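# Unpack heat sink and slip sheet onto two pads

## Task

Remove the finned metal heat sink and the slip sheet beneath it from their crate. The heat sink must end up standing with its fins pointing up, wholly within the outline of the small pad. The sheet must end up lying flat, wholly within the outline of the large pad.

## Robot and tools

ROBOT. There are two FANUC CRX arms. left_arm carries a Robotiq two-finger gripper and right_arm carries a suction cup. Scene frame: origin at table height midway between the nominal bases, +z up, +x out over the table, left_arm on the +y side (image left/right is unrelated). Calibrated bases: left_arm at (+0.049, +0.368, +0.048) m, right_arm at (+0.014, -0.352, +0.048) m, each yawed only slightly, so their axes nearly match the scene axes. Every pose, target, offset and wrist-camera pose for an arm is expressed in that arm's own base frame. Fixed cameras and the table use the scene frame.

THE 16-NUMBER ROW. Every command row is a single flat list of 16 numbers, each in [-1, 1], always covering both arms: left dx, dy, dz, rx, ry, rz, gripper position, force_limit, speed; then right dx, dy, dz, rx, ry, rz, suction. The six pose numbers are an offset, not a pose. They are measured along the arm's base axes from its Hand target as it stood when the action or move began. 1.0 equals 0.6 m for dx..dz and 180 degrees for rx..rz, and rx, ry, rz form one rotation vector about the Hand target's position. All rows in one action or move count from that same start, so sending the same offset again moves the arm further. Six zeros re-request the current Hand target. Gripper and suction slots are absolute settings: repeat your previous values to keep them, because 0 is itself a command.

execute_actions(actions, cameras). actions is a list of actions; each action is a list of up to 15 rows, one row per 1/30 s step, and the last row is repeated to fill 15 steps. An empty list only returns state and images. cameras selects which images come back (omit or null for all, [] for none).

move(target, speed, blend, stop_force, zero, blocking, cameras). target is one 16-number row, or a list of up to 15 rows, each an offset from the same starting Hand targets. The end effector follows a straight line with no obstacle avoidance. speed is in m/s, 0.002 to 1 (default 0.25), with rotation capped at twice that in rad/s; give one value or one per target. blend, in m, rounds corners of a list. stop_force, 12 to 80 N, ends an arm's path when its estimated push against the motion rises that much. It is only trustworthy when slow, without rotation and away from stretched or straight-wrist poses; it cannot be combined with blocking=false, and you should drop it when backing off a contact. zero (default true) re-zeroes the force first. Paths run for 0.5 s to 10 s. The result adds a move: line giving the ending (done, off_target, moving, held, fault) plus limits: paced means a commanded pose was clipped, held means a check withheld steps. done means within 3 mm and 2 degrees, which says nothing about contact.

wait(seconds 0 to 10) lets time run with commands held. stop brakes a running move. zoom_image(camera, region [x0, y0, x1, y1], at most 504 by 504 px) enlarges part of the latest image from cam_head_left, cam_head_right, cam_left_wrist or cam_right_wrist (all 896x504). read_manual returns licence text. finished_scene(scene) ends the current scene, giving its number; it cannot be undone.

MOTION LIMITS. Each control step, the commanded pose is clipped to 70 mm and 16 degrees from the measured pose, so one action may fall short. The arm often settles a little short of its Hand target; send the remaining gap as a fresh offset. The arms are stiff: a target even slightly beyond a firm surface can fault.

GRIPPER (left_arm). Fingers point along the gripper's +z and close along its y. position: +1 is 85 mm open, about -0.8 is pads touching, -1 closes until blocked. force_limit and speed (both start at +1) set grip strength and closing rate (about 20, 85, 150 mm/s at -1, 0, +1); a slow close with low force_limit is gentlest. They only take effect when position changes by 0.01 or more. end_effector_position is between the closed pads; fingertips extend about 19 mm beyond it. object_status: 0 moving, 1 blocked opening, 2 blocked closing (a grip), 3 reached target or fully closed. position_measured counts: 3 open, 78 = 60 mm, 130 = 40 mm, 180 = 20 mm, 230 closed. A block projects about 10 cm along the gripper's +x.

SUCTION (right_arm). Any suction value above 0.01 turns it on; 0.01 or less turns it off, and the setting persists. The cup rim is 41 mm across and must sit fully on a flat, smooth patch away from edges and holes. suction_measured reads near 0 unsealed and 0.83+ when airtight; part_present is 1 from 0.50 and drops below 0.45. A gripped part rides up to 16 mm nearer the tool. To release, set the part onto its support, switch off, then lift at least 22 mm. If the cup seals on the table, switch off to free it. The tool body widens to about 9 cm beyond 3 cm behind the rim.

RESULTS. Each arm reports end_effector_position (m) and end_effector_quat_wxyz in its base frame, Hand target, joint velocities ('within noise' means still), and a Flange force along the tool axes (noisy; 'no reading' near singular poses). MOTOR HOT warns of overheating; an OVER-TEMPERATURE FAULT brakes the arm for 30 to 60 s or more. Holding loads or staying stretched heats motors.

AVOID. A net outside force of 150 N or a joint torque at its limit (145 N m for the big joints, 36.4 for the wrist joints) stops the arm for 10 s. Don't drop parts, release them while moving, slam or press hard, squeeze a part that still rests on something, swing loads fast, or bring the two tools or arms into contact. Nothing may fall or be left off the table. Loose objects may occasionally get nudged, so check before finishing.

Each tool is called after ">>>" as a command line: name --argument value for each argument, lists and objects as JSON in quotes; but a table of rows of numbers goes row by row, as --pt "numbers of a row", without its own name.

## Session

>>> execute_actions --actions '[]'

Scene clock: 0.00 s.
left_arm: end_effector_position=(+0.6733, -0.1326, +0.2447) position_measured=3 object_status=3 end_effector_quat_wxyz=(-0.122, -0.632, +0.714, -0.277) | right_arm: end_effector_position=(+0.8468, +0.1326, +0.1523) suction_measured=0.00 part_present=0 end_effector_quat_wxyz=(+0.169, +0.590, -0.561, +0.556)
Joint positions: left_arm=[0.232 0.447 0.141 0.644 -1.278 1.021] | right_arm=[0.534 1.12 0.578 1.275 -1.417 0.583]
Joint velocities: within noise
Flange force (N): no reading
Hand target: left_arm +0.6733, -0.1326, +0.2447; -0.122, -0.632, +0.714, -0.277 | right_arm +0.8468, +0.1326, +0.1522; +0.169, +0.590, -0.561, +0.556

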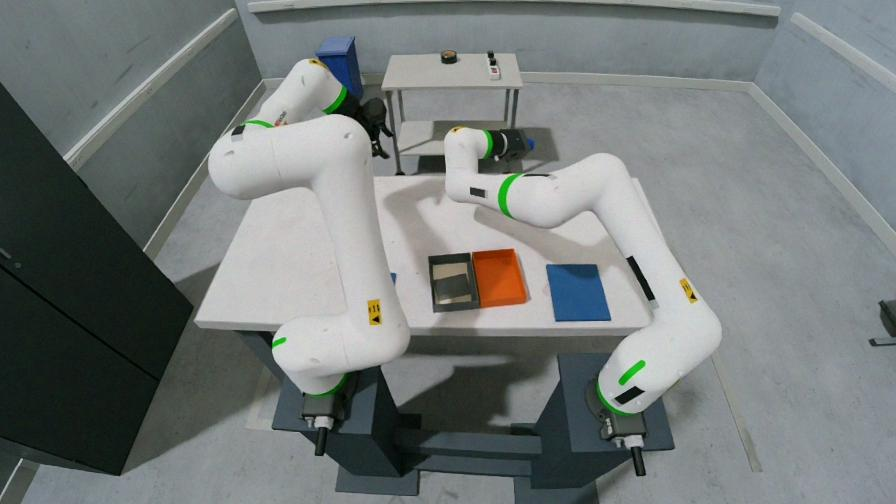

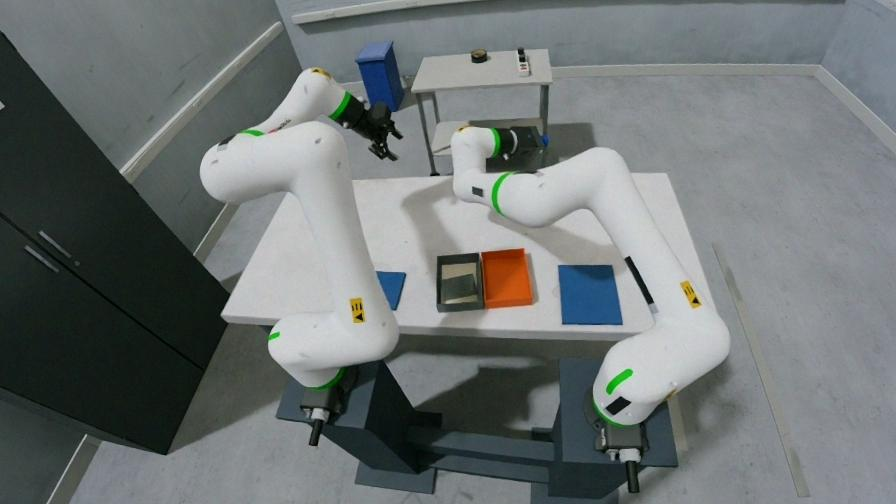

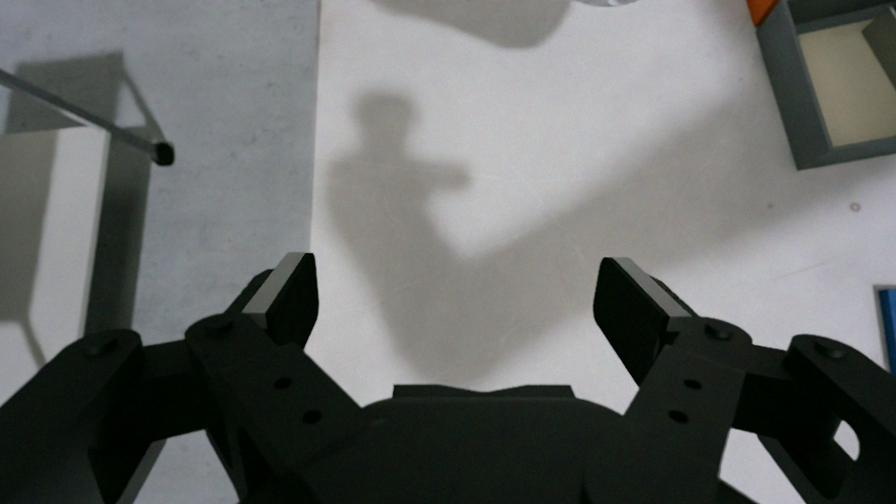

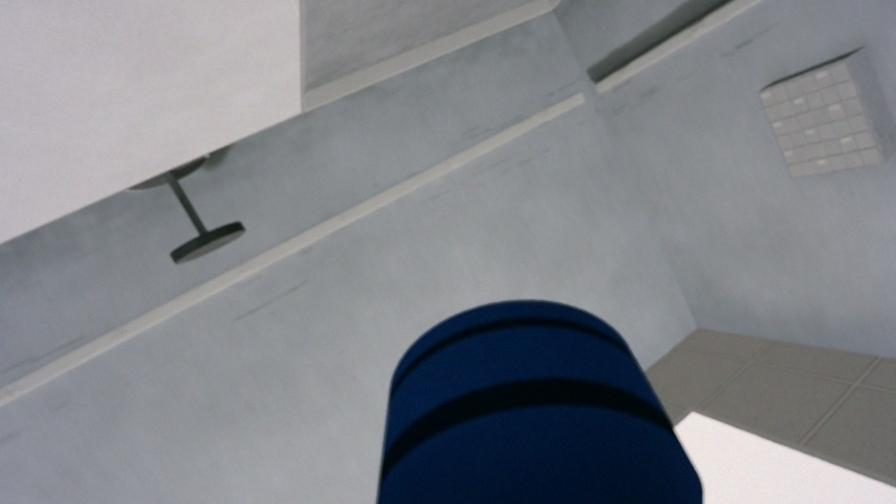

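>>> zoom_image --camera "cam_head_right" --region '[360, 220, 640, 340]'

>>> zoom_image --camera "cam_head_left" --region '[360, 220, 640, 340]'

Scaled by 1.800 from the camera's 896x504 image, which has a finer 1280x720 frame.

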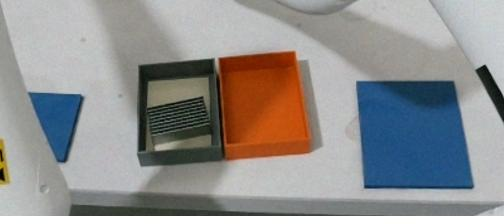

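Scaled by 1.800 from the camera's 896x504 image, which has a finer 1280x720 frame.

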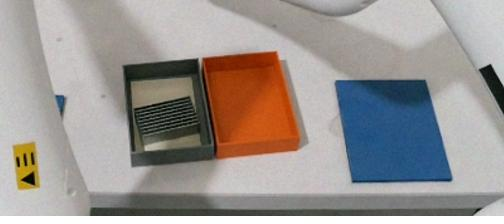

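>>> move --target '[-0.588,-0.245,0.192,0.1826,0.0712,0.0375,1,-1,-1,-0.578,-0.221,0.33,0.348,0.186,-0.0136,0]'

Scene clock: 4.97 s.
left_arm: end_effector_position=(+0.3205, -0.2795, +0.3599) position_measured=3 object_status=3 end_effector_quat_wxyz=(+0.000, +0.707, -0.707, +0.000) | right_arm: end_effector_position=(+0.5000, +0.0001, +0.3502) suction_measured=0.00 part_present=0 end_effector_quat_wxyz=(+0.000, +0.707, -0.707, +0.000)
Joint positions: left_arm=[-0.406 -0.043 0.138 0 -1.753 1.977] | right_arm=[0.263 0.138 0.264 -0.001 -1.697 1.309]
Joint velocities: within noise
Flange force (N): left_arm=[-0.6 3.5 4.0] | right_arm=[-2.2 1.3 -1.6]
Hand target: left_arm +0.3205, -0.2796, +0.3599; +0.000, +0.707, -0.707, +0.000 | right_arm +0.5000, +0.0000, +0.3502; +0.000, +0.707, -0.707, +0.000
Off the commanded pose: left_arm 0.000 m, 0 deg | right_arm 0.000 m, 0 deg.
move: done
camera_calibration:
cam_left_wrist: T_world_to_cam=[[-0.999306, -0.0312097, 0.0203151, 0.312667], [-0.0211774, 0.925011, 0.37935, 0.140507], [-0.0306311, 0.378657, -0.92503, 0.584227], [0, 0, 0, 1]] pos_world=[0.333321, -0.341434, 0.480775]
cam_right_wrist: T_world_to_cam=[[0.998602, -0.0411516, 0.0331886, -0.498061], [-0.0522243, -0.865456, 0.498256, -0.125946], [0.00821921, -0.499292, -0.866395, 0.36751], [0, 0, 0, 1]] pos_world=[0.487766, 0.053998, 0.397692]

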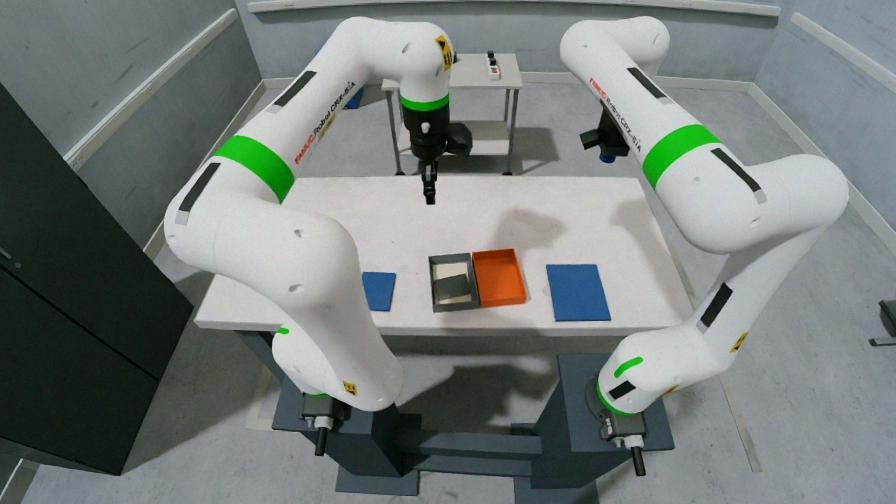

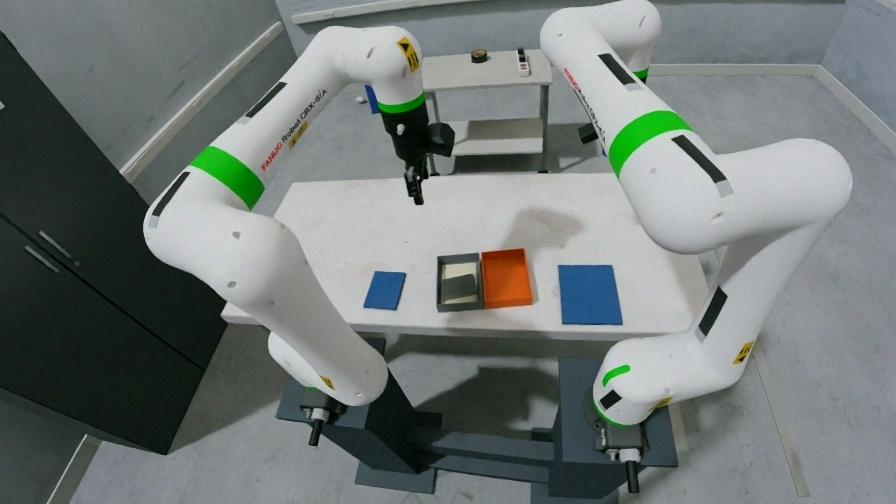

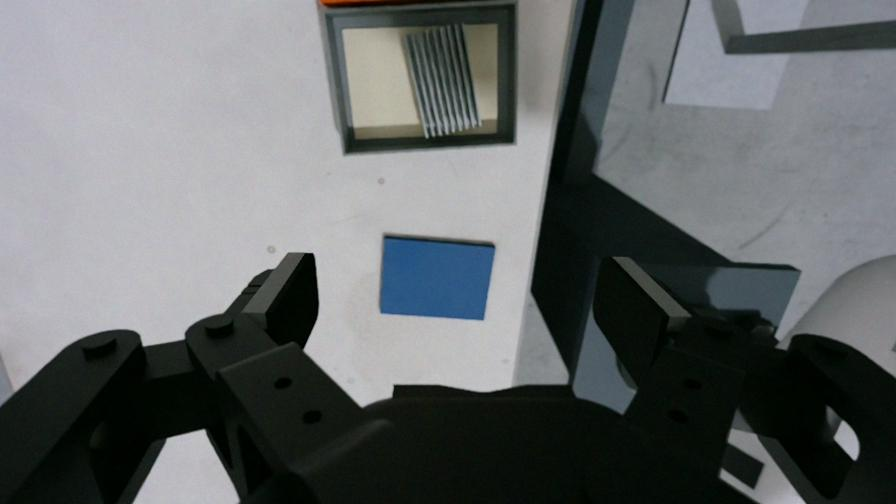

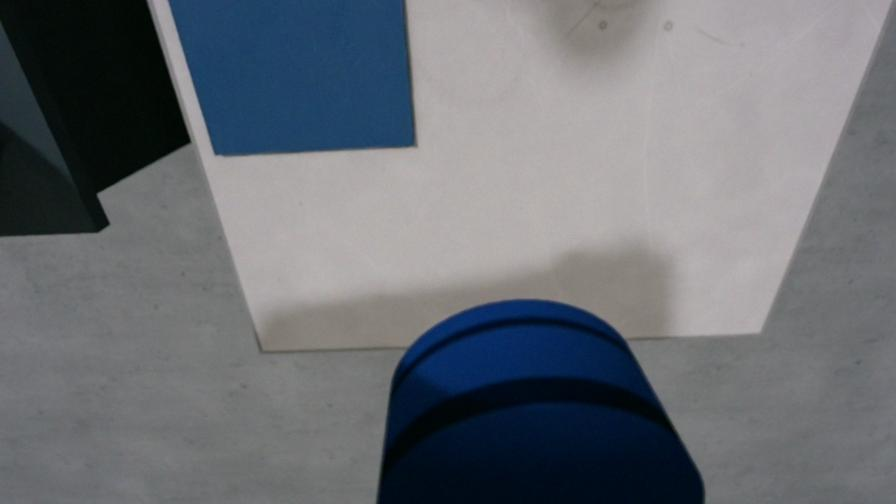

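>>> zoom_image --camera "cam_left_wrist" --region '[300, 0, 540, 160]'

>>> zoom_image --camera "cam_left_wrist" --region '[340, 200, 540, 340]'

>>> zoom_image --camera "cam_head_right" --region '[420, 240, 550, 320]'

Scaled by 2.100 from the camera's 896x504 image, which has a finer 1280x720 frame.

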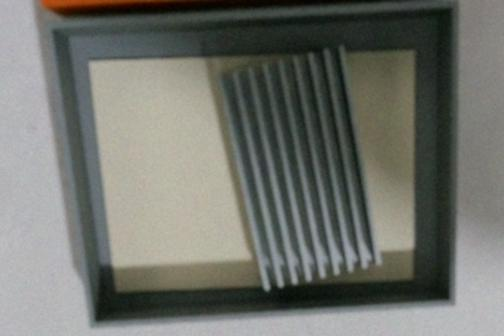

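Scaled by 2.520 from the camera's 896x504 image, which has a finer 1280x720 frame.

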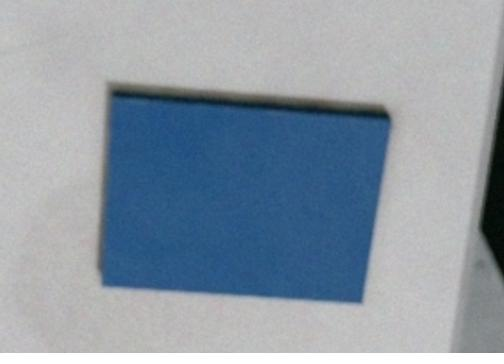

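Scaled by 3.877 from the camera's 896x504 image, which has a finer 1280x720 frame.

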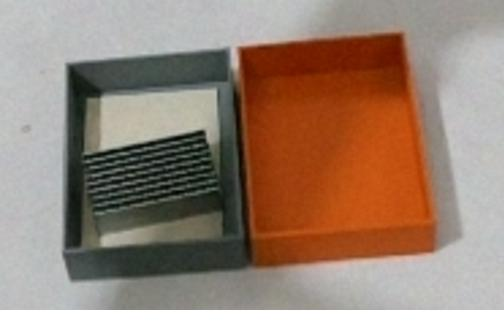

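>>> move --target '[0.0075,-0.0873,-0.35,0,0,0.0722,0.7,-1,-1,0,0,0,0,0,0,0]'

Scene clock: 7.83 s.
left_arm: end_effector_position=(+0.3250, -0.3320, +0.1499) position_measured=41 object_status=3 end_effector_quat_wxyz=(+0.000, +0.783, -0.623, +0.000) | right_arm: end_effector_position=(+0.5000, +0.0000, +0.3503) suction_measured=0.00 part_present=0 end_effector_quat_wxyz=(+0.000, +0.707, -0.707, +0.000)
Joint positions: left_arm=[-0.512 0.089 -0.22 0.001 -1.262 2.31] | right_arm=[0.263 0.138 0.264 -0.001 -1.697 1.309]
Joint velocities: within noise
Flange force (N): left_arm=[-2.0 1.6 2.4] | right_arm=[-2.3 0.8 -1.8]
Hand target: left_arm +0.3250, -0.3319, +0.1499; +0.000, +0.783, -0.623, +0.000 | right_arm +0.5000, +0.0000, +0.3502; +0.000, +0.707, -0.707, +0.000
Off the commanded pose: left_arm 0.000 m, 0 deg | right_arm 0.000 m, 0 deg.
move: done
camera_calibration:
cam_left_wrist: T_world_to_cam=[[-0.966686, -0.25515, 0.0204155, 0.23476], [-0.228646, 0.896615, 0.379213, 0.326825], [-0.115061, 0.361912, -0.925084, 0.431857], [0, 0, 0, 1]] pos_world=[0.351357, -0.389432, 0.270775]
cam_right_wrist: T_world_to_cam=[[0.998602, -0.0412004, 0.0331014, -0.498024], [-0.0522231, -0.865453, 0.49826, -0.125949], [0.00811922, -0.499293, -0.866395, 0.367559], [0, 0, 0, 1]] pos_world=[0.487766, 0.0539981, 0.397692]

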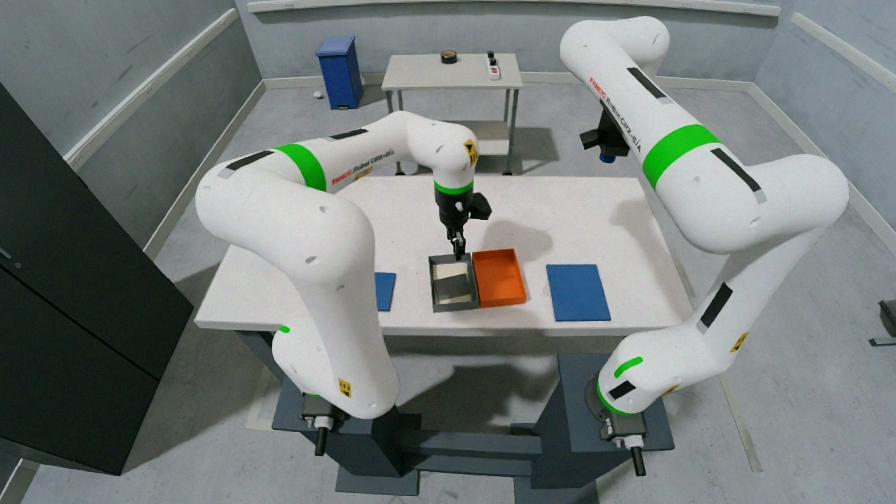

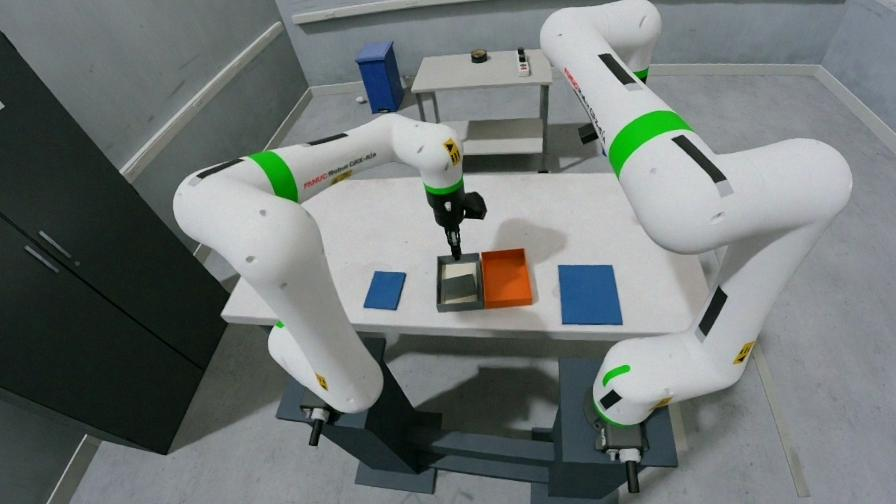

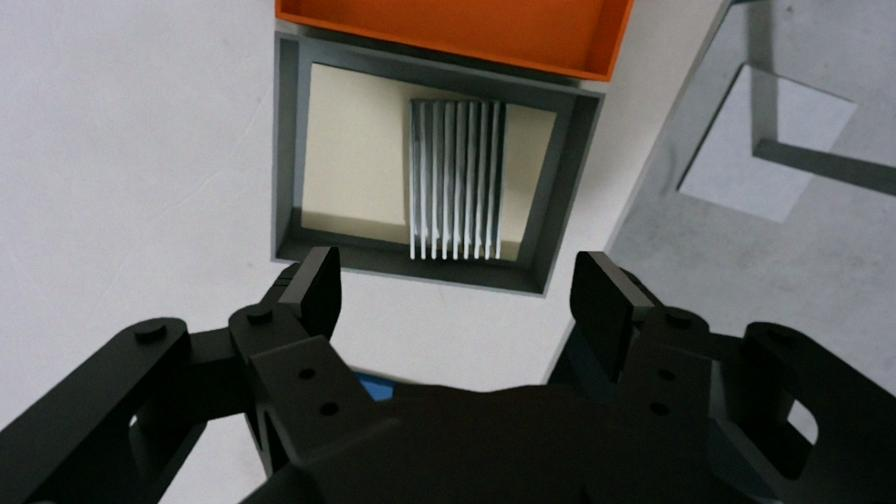

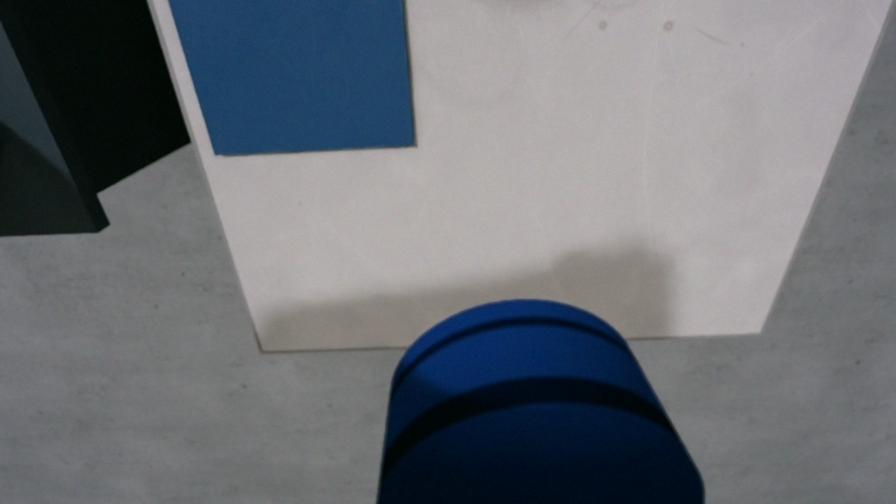

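>>> zoom_image --camera "cam_left_wrist" --region '[260, 20, 620, 320]'

Scaled by 1.400 from the camera's 896x504 image, which has a finer 1280x720 frame.

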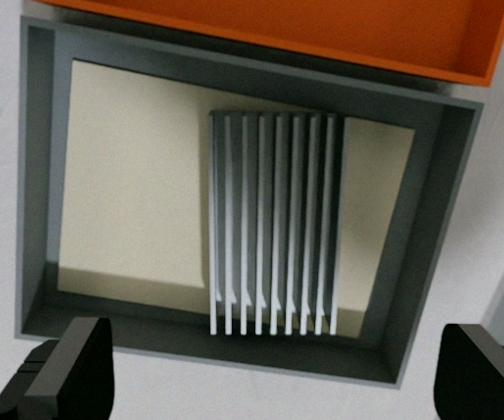

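>>> move --pt "-0.0015 0.0035 -0.2 0 0 0 0.7 -1 -1 0 0 0 0 0 0 0" --pt "-0.0015 0.0035 -0.293 0 0 0 0.7 -1 -1 0 0 0 0 0 0 0" --speed '[0.15,0.04]' --stop_force 15

Scene clock: 11.50 s.
left_arm: end_effector_position=(+0.3241, -0.3300, -0.0021) position_measured=41 object_status=3 end_effector_quat_wxyz=(+0.001, +0.783, -0.622, +0.000) | right_arm: end_effector_position=(+0.5000, +0.0000, +0.3503) suction_measured=0.00 part_present=0 end_effector_quat_wxyz=(+0.000, +0.707, -0.707, +0.000)
Joint positions: left_arm=[-0.509 0.27 -0.409 0.001 -0.893 2.306] | right_arm=[0.263 0.138 0.264 -0.001 -1.697 1.309]
Joint velocities: within noise
Flange force (N): left_arm=[-5.3 16.6 -61.7] | right_arm=[-2.8 1.0 -2.0]
Hand target: left_arm +0.3241, -0.3300, -0.0021; +0.001, +0.783, -0.622, +0.000 (not the last commanded pose) | right_arm +0.5000, +0.0000, +0.3502; +0.000, +0.707, -0.707, +0.000
Off the commanded pose: left_arm 0.024 m, 0 deg | right_arm 0.000 m, 0 deg.
move: contact (left_arm); path passed 1 of 2 targets
camera_calibration:
cam_left_wrist: T_world_to_cam=[[-0.966582, -0.255523, 0.0206772, 0.237389], [-0.228935, 0.896665, 0.37892, 0.382643], [-0.115363, 0.361523, -0.925199, 0.290396], [0, 0, 0, 1]] pos_world=[0.350558, -0.387429, 0.118774]
cam_right_wrist: T_world_to_cam=[[0.998602, -0.0412004, 0.0331014, -0.498024], [-0.0522231, -0.865453, 0.49826, -0.125949], [0.00811922, -0.499293, -0.866395, 0.367559], [0, 0, 0, 1]] pos_world=[0.487766, 0.0539981, 0.397692]

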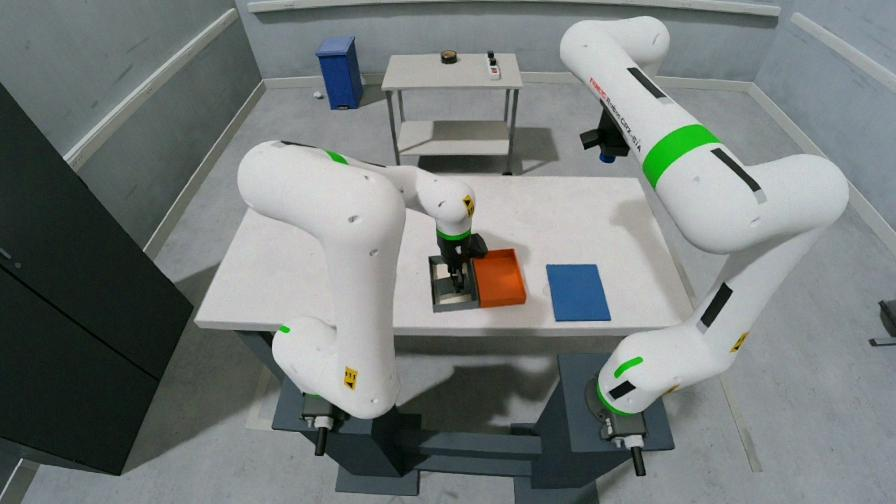

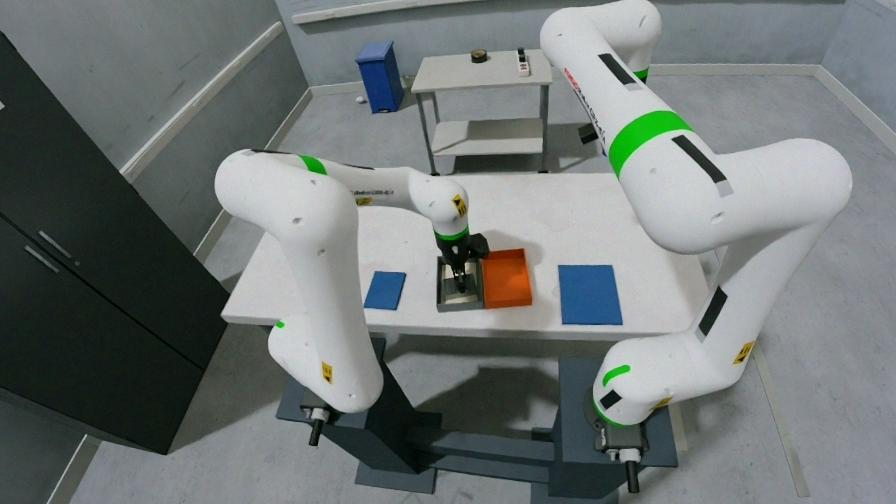

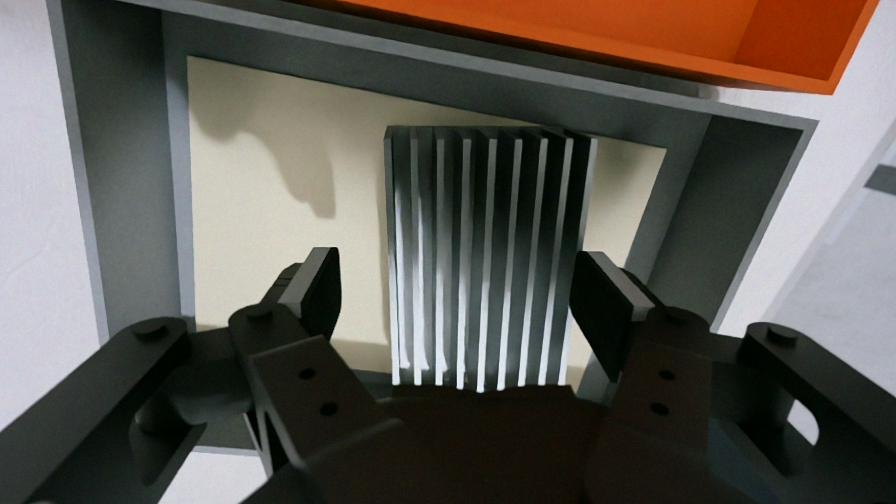

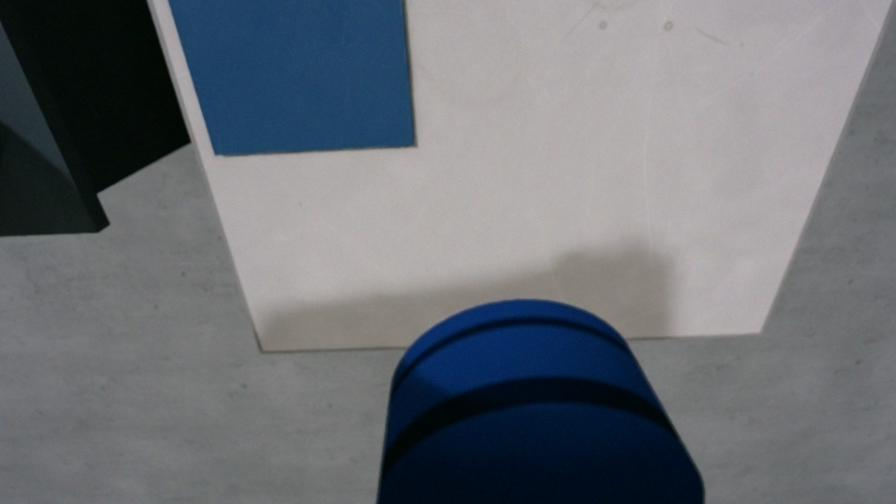

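>>> move --pt "0 0 0.04 0 0 0 0.7 -1 -1 0 0 0 0 0 0 0" --pt "-0.0143 -0.0033 0.04 0 0 0 0.7 -1 -1 0 0 0 0 0 0 0" --speed 0.06 --cameras '["cam_left_wrist"]'

Scene clock: 13.40 s.
left_arm: end_effector_position=(+0.3155, -0.3320, +0.0219) position_measured=41 object_status=3 end_effector_quat_wxyz=(+0.001, +0.783, -0.622, +0.000) | right_arm: end_effector_position=(+0.5000, +0.0000, +0.3503) suction_measured=0.00 part_present=0 end_effector_quat_wxyz=(+0.000, +0.707, -0.707, +0.000)
Joint positions: left_arm=[-0.522 0.221 -0.402 0.001 -0.949 2.32] | right_arm=[0.263 0.138 0.264 -0.001 -1.697 1.309]
Joint velocities: within noise
Flange force (N): left_arm=[-2.2 1.3 1.3] | right_arm=[-2.6 1.3 -1.4]
Hand target: left_arm +0.3155, -0.3320, +0.0219; +0.001, +0.783, -0.622, +0.000 | right_arm +0.5000, +0.0000, +0.3502; +0.000, +0.707, -0.707, +0.000
Off the commanded pose: left_arm 0.000 m, 0 deg | right_arm 0.000 m, 0 deg.
move: done
camera_calibration:
cam_left_wrist: T_world_to_cam=[[-0.966565, -0.255581, 0.0207565, 0.22803], [-0.228957, 0.89665, 0.378942, 0.373372], [-0.115462, 0.361519, -0.925188, 0.312362], [0, 0, 0, 1]] pos_world=[0.341958, -0.389429, 0.142774]
Images, in order (width x height): cam_left_wrist 896x504.

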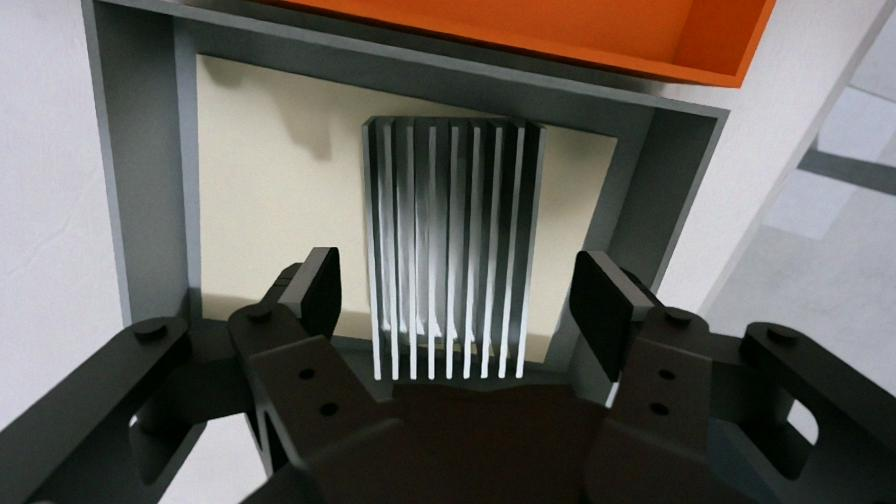

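>>> move --target '[0.0010,-0.005,-0.08,0,0,0,0.7,-1,-1,0,0,0,0,0,0,0]' --speed 0.04 --stop_force 12 --cameras '["cam_left_wrist"]'

Scene clock: 15.77 s.
left_arm: end_effector_position=(+0.3161, -0.3350, -0.0261) position_measured=41 object_status=3 end_effector_quat_wxyz=(+0.001, +0.783, -0.622, +0.000) | right_arm: end_effector_position=(+0.5000, +0.0000, +0.3503) suction_measured=0.00 part_present=0 end_effector_quat_wxyz=(+0.000, +0.707, -0.707, +0.000)
Joint positions: left_arm=[-0.528 0.307 -0.432 0.001 -0.832 2.325] | right_arm=[0.263 0.138 0.264 -0.001 -1.697 1.309]
Joint velocities: within noise
Flange force (N): left_arm=[-2.7 2.0 0.5] | right_arm=[-2.3 0.8 -1.5]
Hand target: left_arm +0.3161, -0.3350, -0.0261; +0.001, +0.783, -0.622, +0.000 | right_arm +0.5000, +0.0000, +0.3502; +0.000, +0.707, -0.707, +0.000
Off the commanded pose: left_arm 0.000 m, 0 deg | right_arm 0.000 m, 0 deg.
move: done
camera_calibration:
cam_left_wrist: T_world_to_cam=[[-0.966576, -0.255546, 0.0206673, 0.228865], [-0.228959, 0.896659, 0.378921, 0.394395], [-0.115363, 0.361524, -0.925198, 0.269076], [0, 0, 0, 1]] pos_world=[0.342558, -0.392429, 0.0947745]
Images, in order (width x height): cam_left_wrist 896x504.

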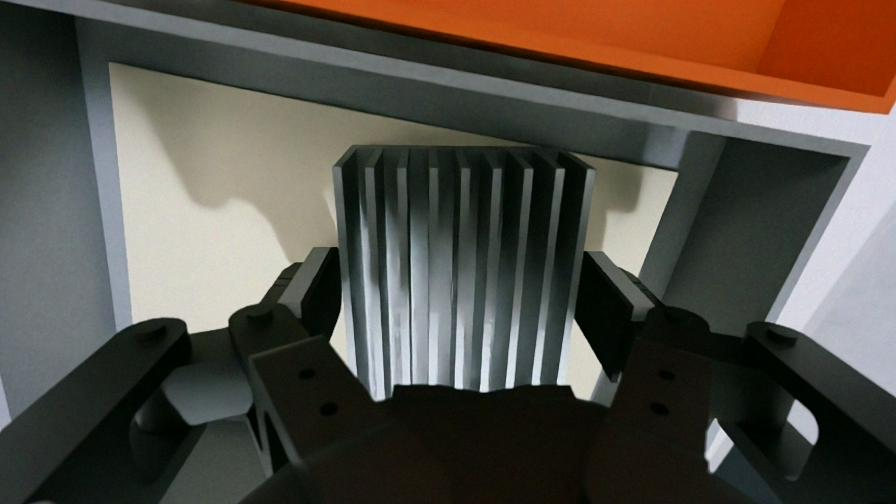

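>>> execute_actions --actions '[[[0,0,0,0,0,0,-1,-0.8,-1,0,0,0,0,0,0,0]],[[0,0,0,0,0,0,-1,-0.8,-1,0,0,0,0,0,0,0]]]' --cameras '["cam_left_wrist"]'

Scene clock: 19.67 s.
left_arm: end_effector_position=(+0.3161, -0.3350, -0.0261) position_measured=78 object_status=2 end_effector_quat_wxyz=(+0.001, +0.783, -0.622, +0.000) | right_arm: end_effector_position=(+0.5000, +0.0000, +0.3503) suction_measured=0.00 part_present=0 end_effector_quat_wxyz=(+0.000, +0.707, -0.707, +0.000)
Joint positions: left_arm=[-0.528 0.307 -0.432 0.001 -0.832 2.325] | right_arm=[0.263 0.138 0.264 -0.001 -1.697 1.309]
Joint velocities: within noise
Flange force (N): left_arm=[-4.8 2.1 -13.0] | right_arm=[-2.4 0.8 -2.0]
Flange force at the end of the 1st action (N): left_arm=[-2.1 1.3 0.4] | right_arm=[-2.1 0.8 -1.4]
Hand target: left_arm +0.3161, -0.3350, -0.0261; +0.001, +0.783, -0.622, +0.000 | right_arm +0.5000, +0.0000, +0.3502; +0.000, +0.707, -0.707, +0.000
Off the commanded pose: left_arm 0.000 m, 0 deg | right_arm 0.000 m, 0 deg.
camera_calibration:
cam_left_wrist: T_world_to_cam=[[-0.966578, -0.255534, 0.0207007, 0.228868], [-0.228947, 0.896697, 0.378837, 0.394413], [-0.115368, 0.361436, -0.925232, 0.269046], [0, 0, 0, 1]] pos_world=[0.342558, -0.392429, 0.0947745]
Images, in order (width x height): cam_left_wrist 896x504.

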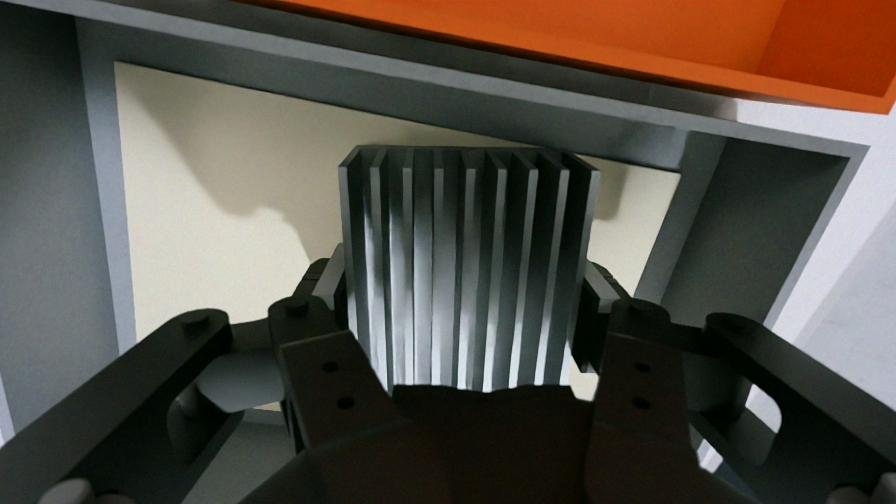

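>>> move --pt "0 0 0.03 0 0 0 -1 -0.8 -1 0 0 0 0 0 0 0" --pt "0 0 0.25 0 0 0 -1 -0.8 -1 0 0 0 0 0 0 0" --speed '[0.03,0.12]'

Scene clock: 21.97 s.
left_arm: end_effector_position=(+0.3161, -0.3350, +0.1239) position_measured=78 object_status=2 end_effector_quat_wxyz=(+0.001, +0.783, -0.622, +0.000) | right_arm: end_effector_position=(+0.5000, +0.0000, +0.3503) suction_measured=0.00 part_present=0 end_effector_quat_wxyz=(+0.000, +0.707, -0.707, +0.000)
Joint positions: left_arm=[-0.528 0.101 -0.272 0.001 -1.198 2.325] | right_arm=[0.263 0.138 0.264 -0.001 -1.697 1.309]
Joint velocities: within noise
Flange force (N): left_arm=[-3.4 1.9 3.8] | right_arm=[-2.7 0.7 -1.8]
Hand target: left_arm +0.3161, -0.3350, +0.1239; +0.001, +0.783, -0.622, +0.000 | right_arm +0.5000, +0.0000, +0.3502; +0.000, +0.707, -0.707, +0.000
Off the commanded pose: left_arm 0.000 m, 0 deg | right_arm 0.000 m, 0 deg.
move: done
camera_calibration:
cam_left_wrist: T_world_to_cam=[[-0.966604, -0.255437, 0.0207141, 0.22571], [-0.228841, 0.896691, 0.378916, 0.337507], [-0.115363, 0.361521, -0.925199, 0.407844], [0, 0, 0, 1]] pos_world=[0.342458, -0.392429, 0.244774]
cam_right_wrist: T_world_to_cam=[[0.998602, -0.0412004, 0.0331014, -0.498024], [-0.0522231, -0.865453, 0.49826, -0.125949], [0.00811922, -0.499293, -0.866395, 0.367559], [0, 0, 0, 1]] pos_world=[0.487766, 0.0539981, 0.397692]

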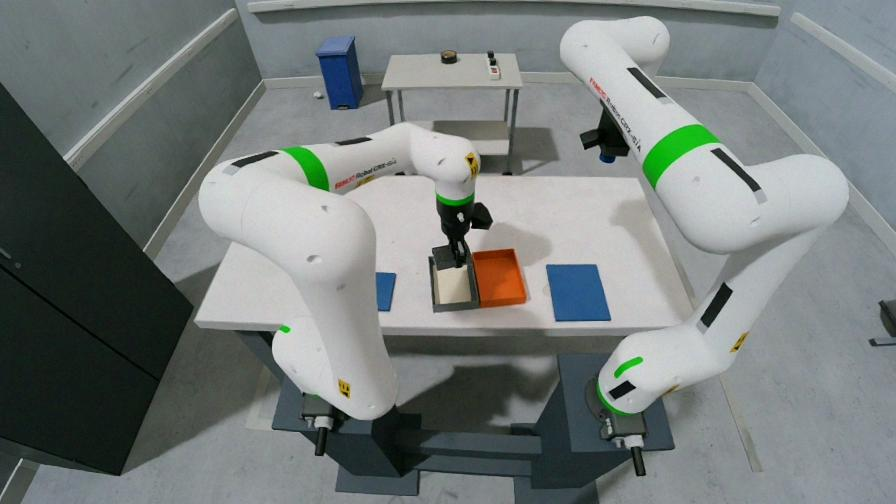

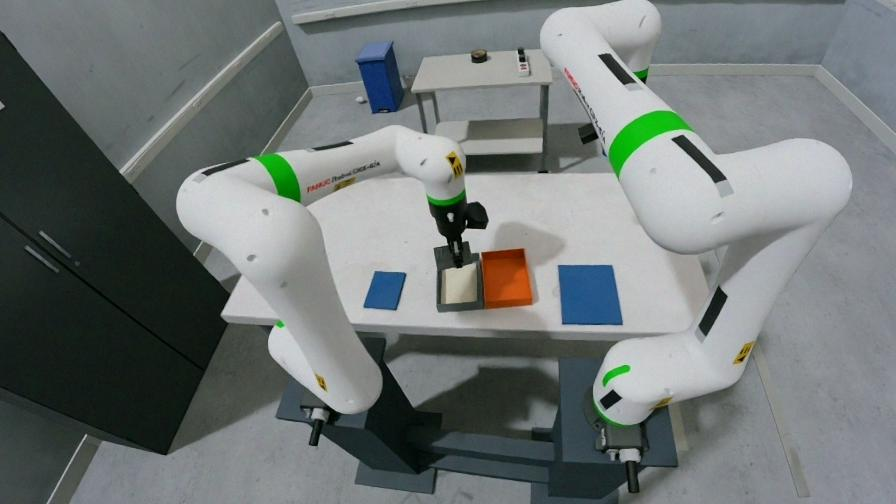

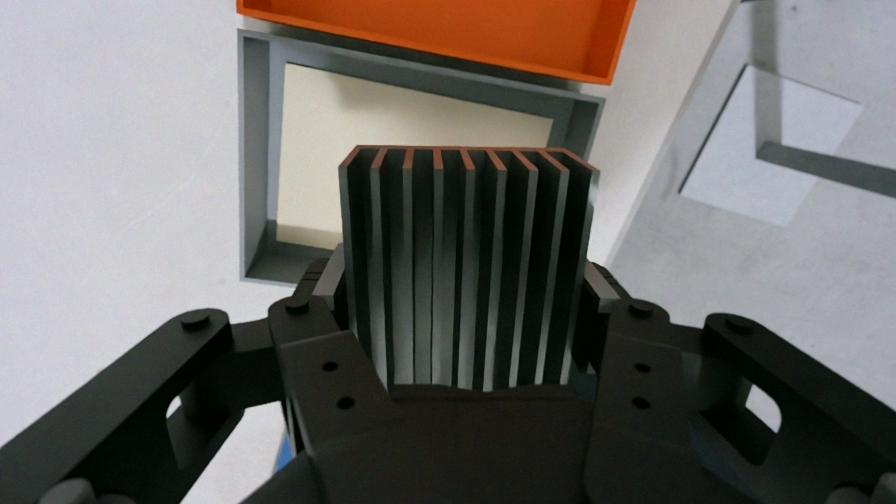

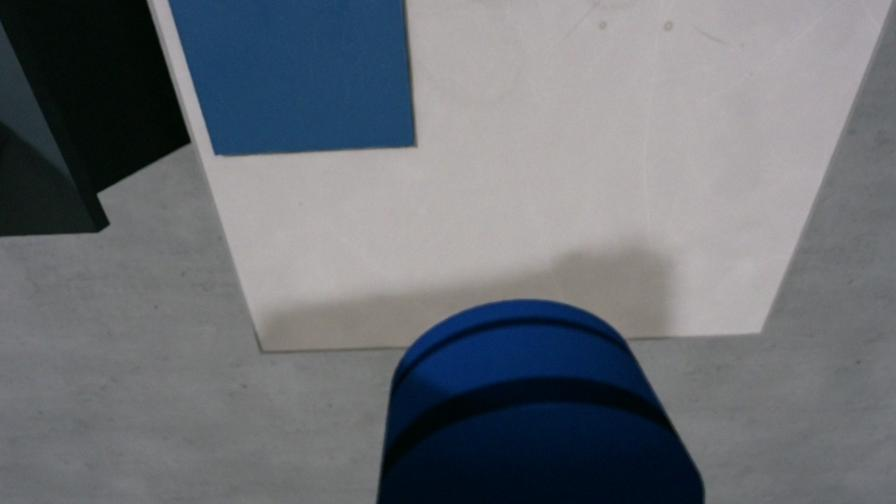

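>>> move --target '[0.0057,0.405,0,0,0,0.408,-1,-0.8,-1,0,0,0,0,0,0,0]' --speed 0.2

>>> zoom_image --camera "cam_head_right" --region '[300, 220, 520, 340]'

Scene clock: 26.37 s.
left_arm: end_effector_position=(+0.3195, -0.0920, +0.1239) position_measured=78 object_status=2 end_effector_quat_wxyz=(+0.000, +1.000, -0.031, +0.000) | right_arm: end_effector_position=(+0.5000, +0.0000, +0.3503) suction_measured=0.00 part_present=0 end_effector_quat_wxyz=(+0.000, +0.707, -0.707, +0.000)
Joint positions: left_arm=[0.122 -0.242 -0.591 0.001 -1.222 2.957] | right_arm=[0.263 0.138 0.264 -0.001 -1.697 1.309]
Joint velocities: within noise
Flange force (N): left_arm=[-1.8 -0.2 4.7] | right_arm=[-2.8 0.9 -1.9]
Hand target: left_arm +0.3195, -0.0920, +0.1239; +0.001, +1.000, -0.031, +0.000 | right_arm +0.5000, +0.0000, +0.3502; +0.000, +0.707, -0.707, +0.000
Off the commanded pose: left_arm 0.000 m, 0 deg | right_arm 0.000 m, 0 deg.
move: done
camera_calibration:
cam_left_wrist: T_world_to_cam=[[-0.0306252, -0.99932, 0.0205249, -0.0762315], [-0.924701, 0.0361222, 0.378977, 0.263547], [-0.379461, -0.00737319, -0.925178, 0.370835], [0, 0, 0, 1]] pos_world=[0.382085, -0.0829653, 0.244775]
cam_right_wrist: T_world_to_cam=[[0.998602, -0.0412004, 0.0331014, -0.498024], [-0.0522231, -0.865453, 0.49826, -0.125949], [0.00811922, -0.499293, -0.866395, 0.367559], [0, 0, 0, 1]] pos_world=[0.487766, 0.0539981, 0.397692]

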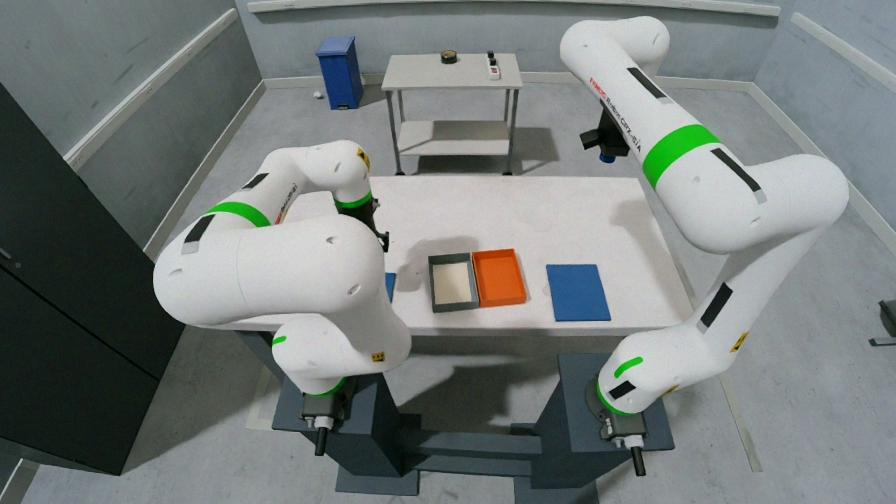

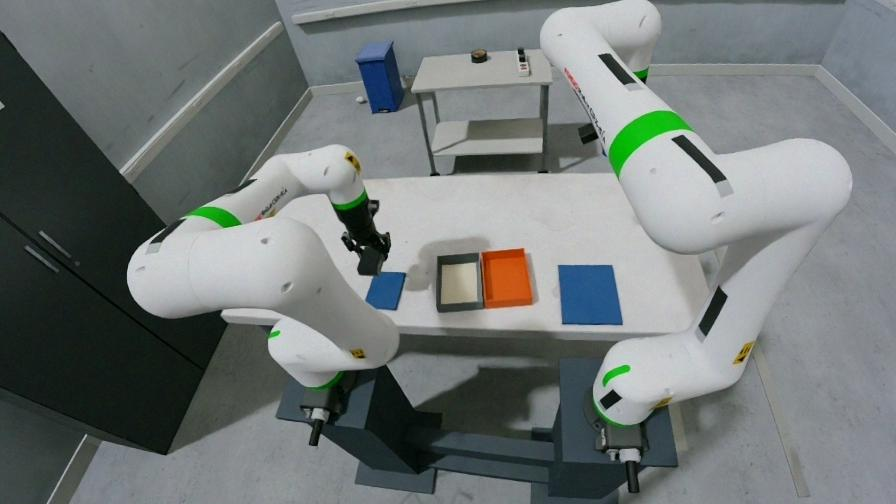

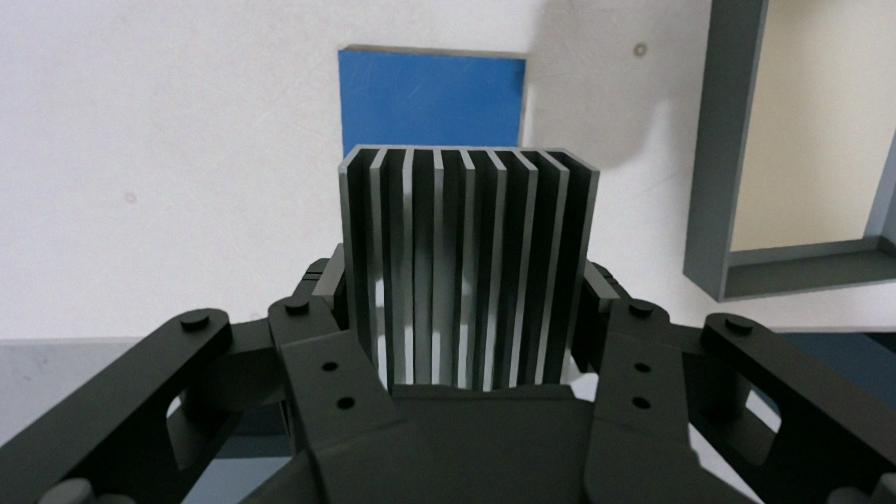

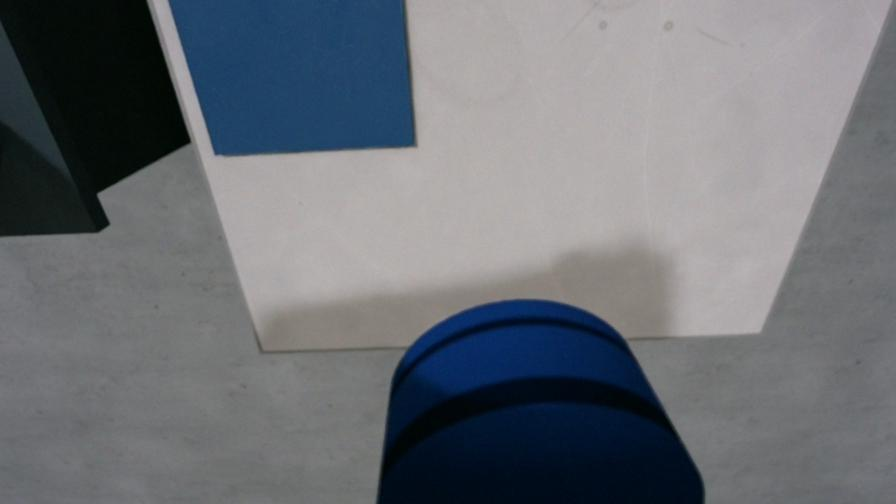

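Scaled by 2.291 from the camera's 896x504 image, which has a finer 1280x720 frame.

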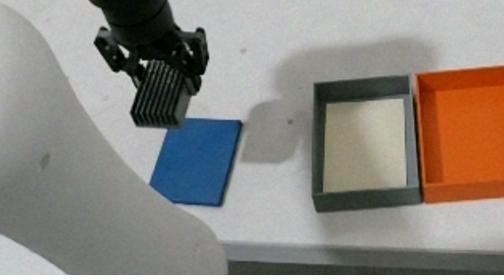

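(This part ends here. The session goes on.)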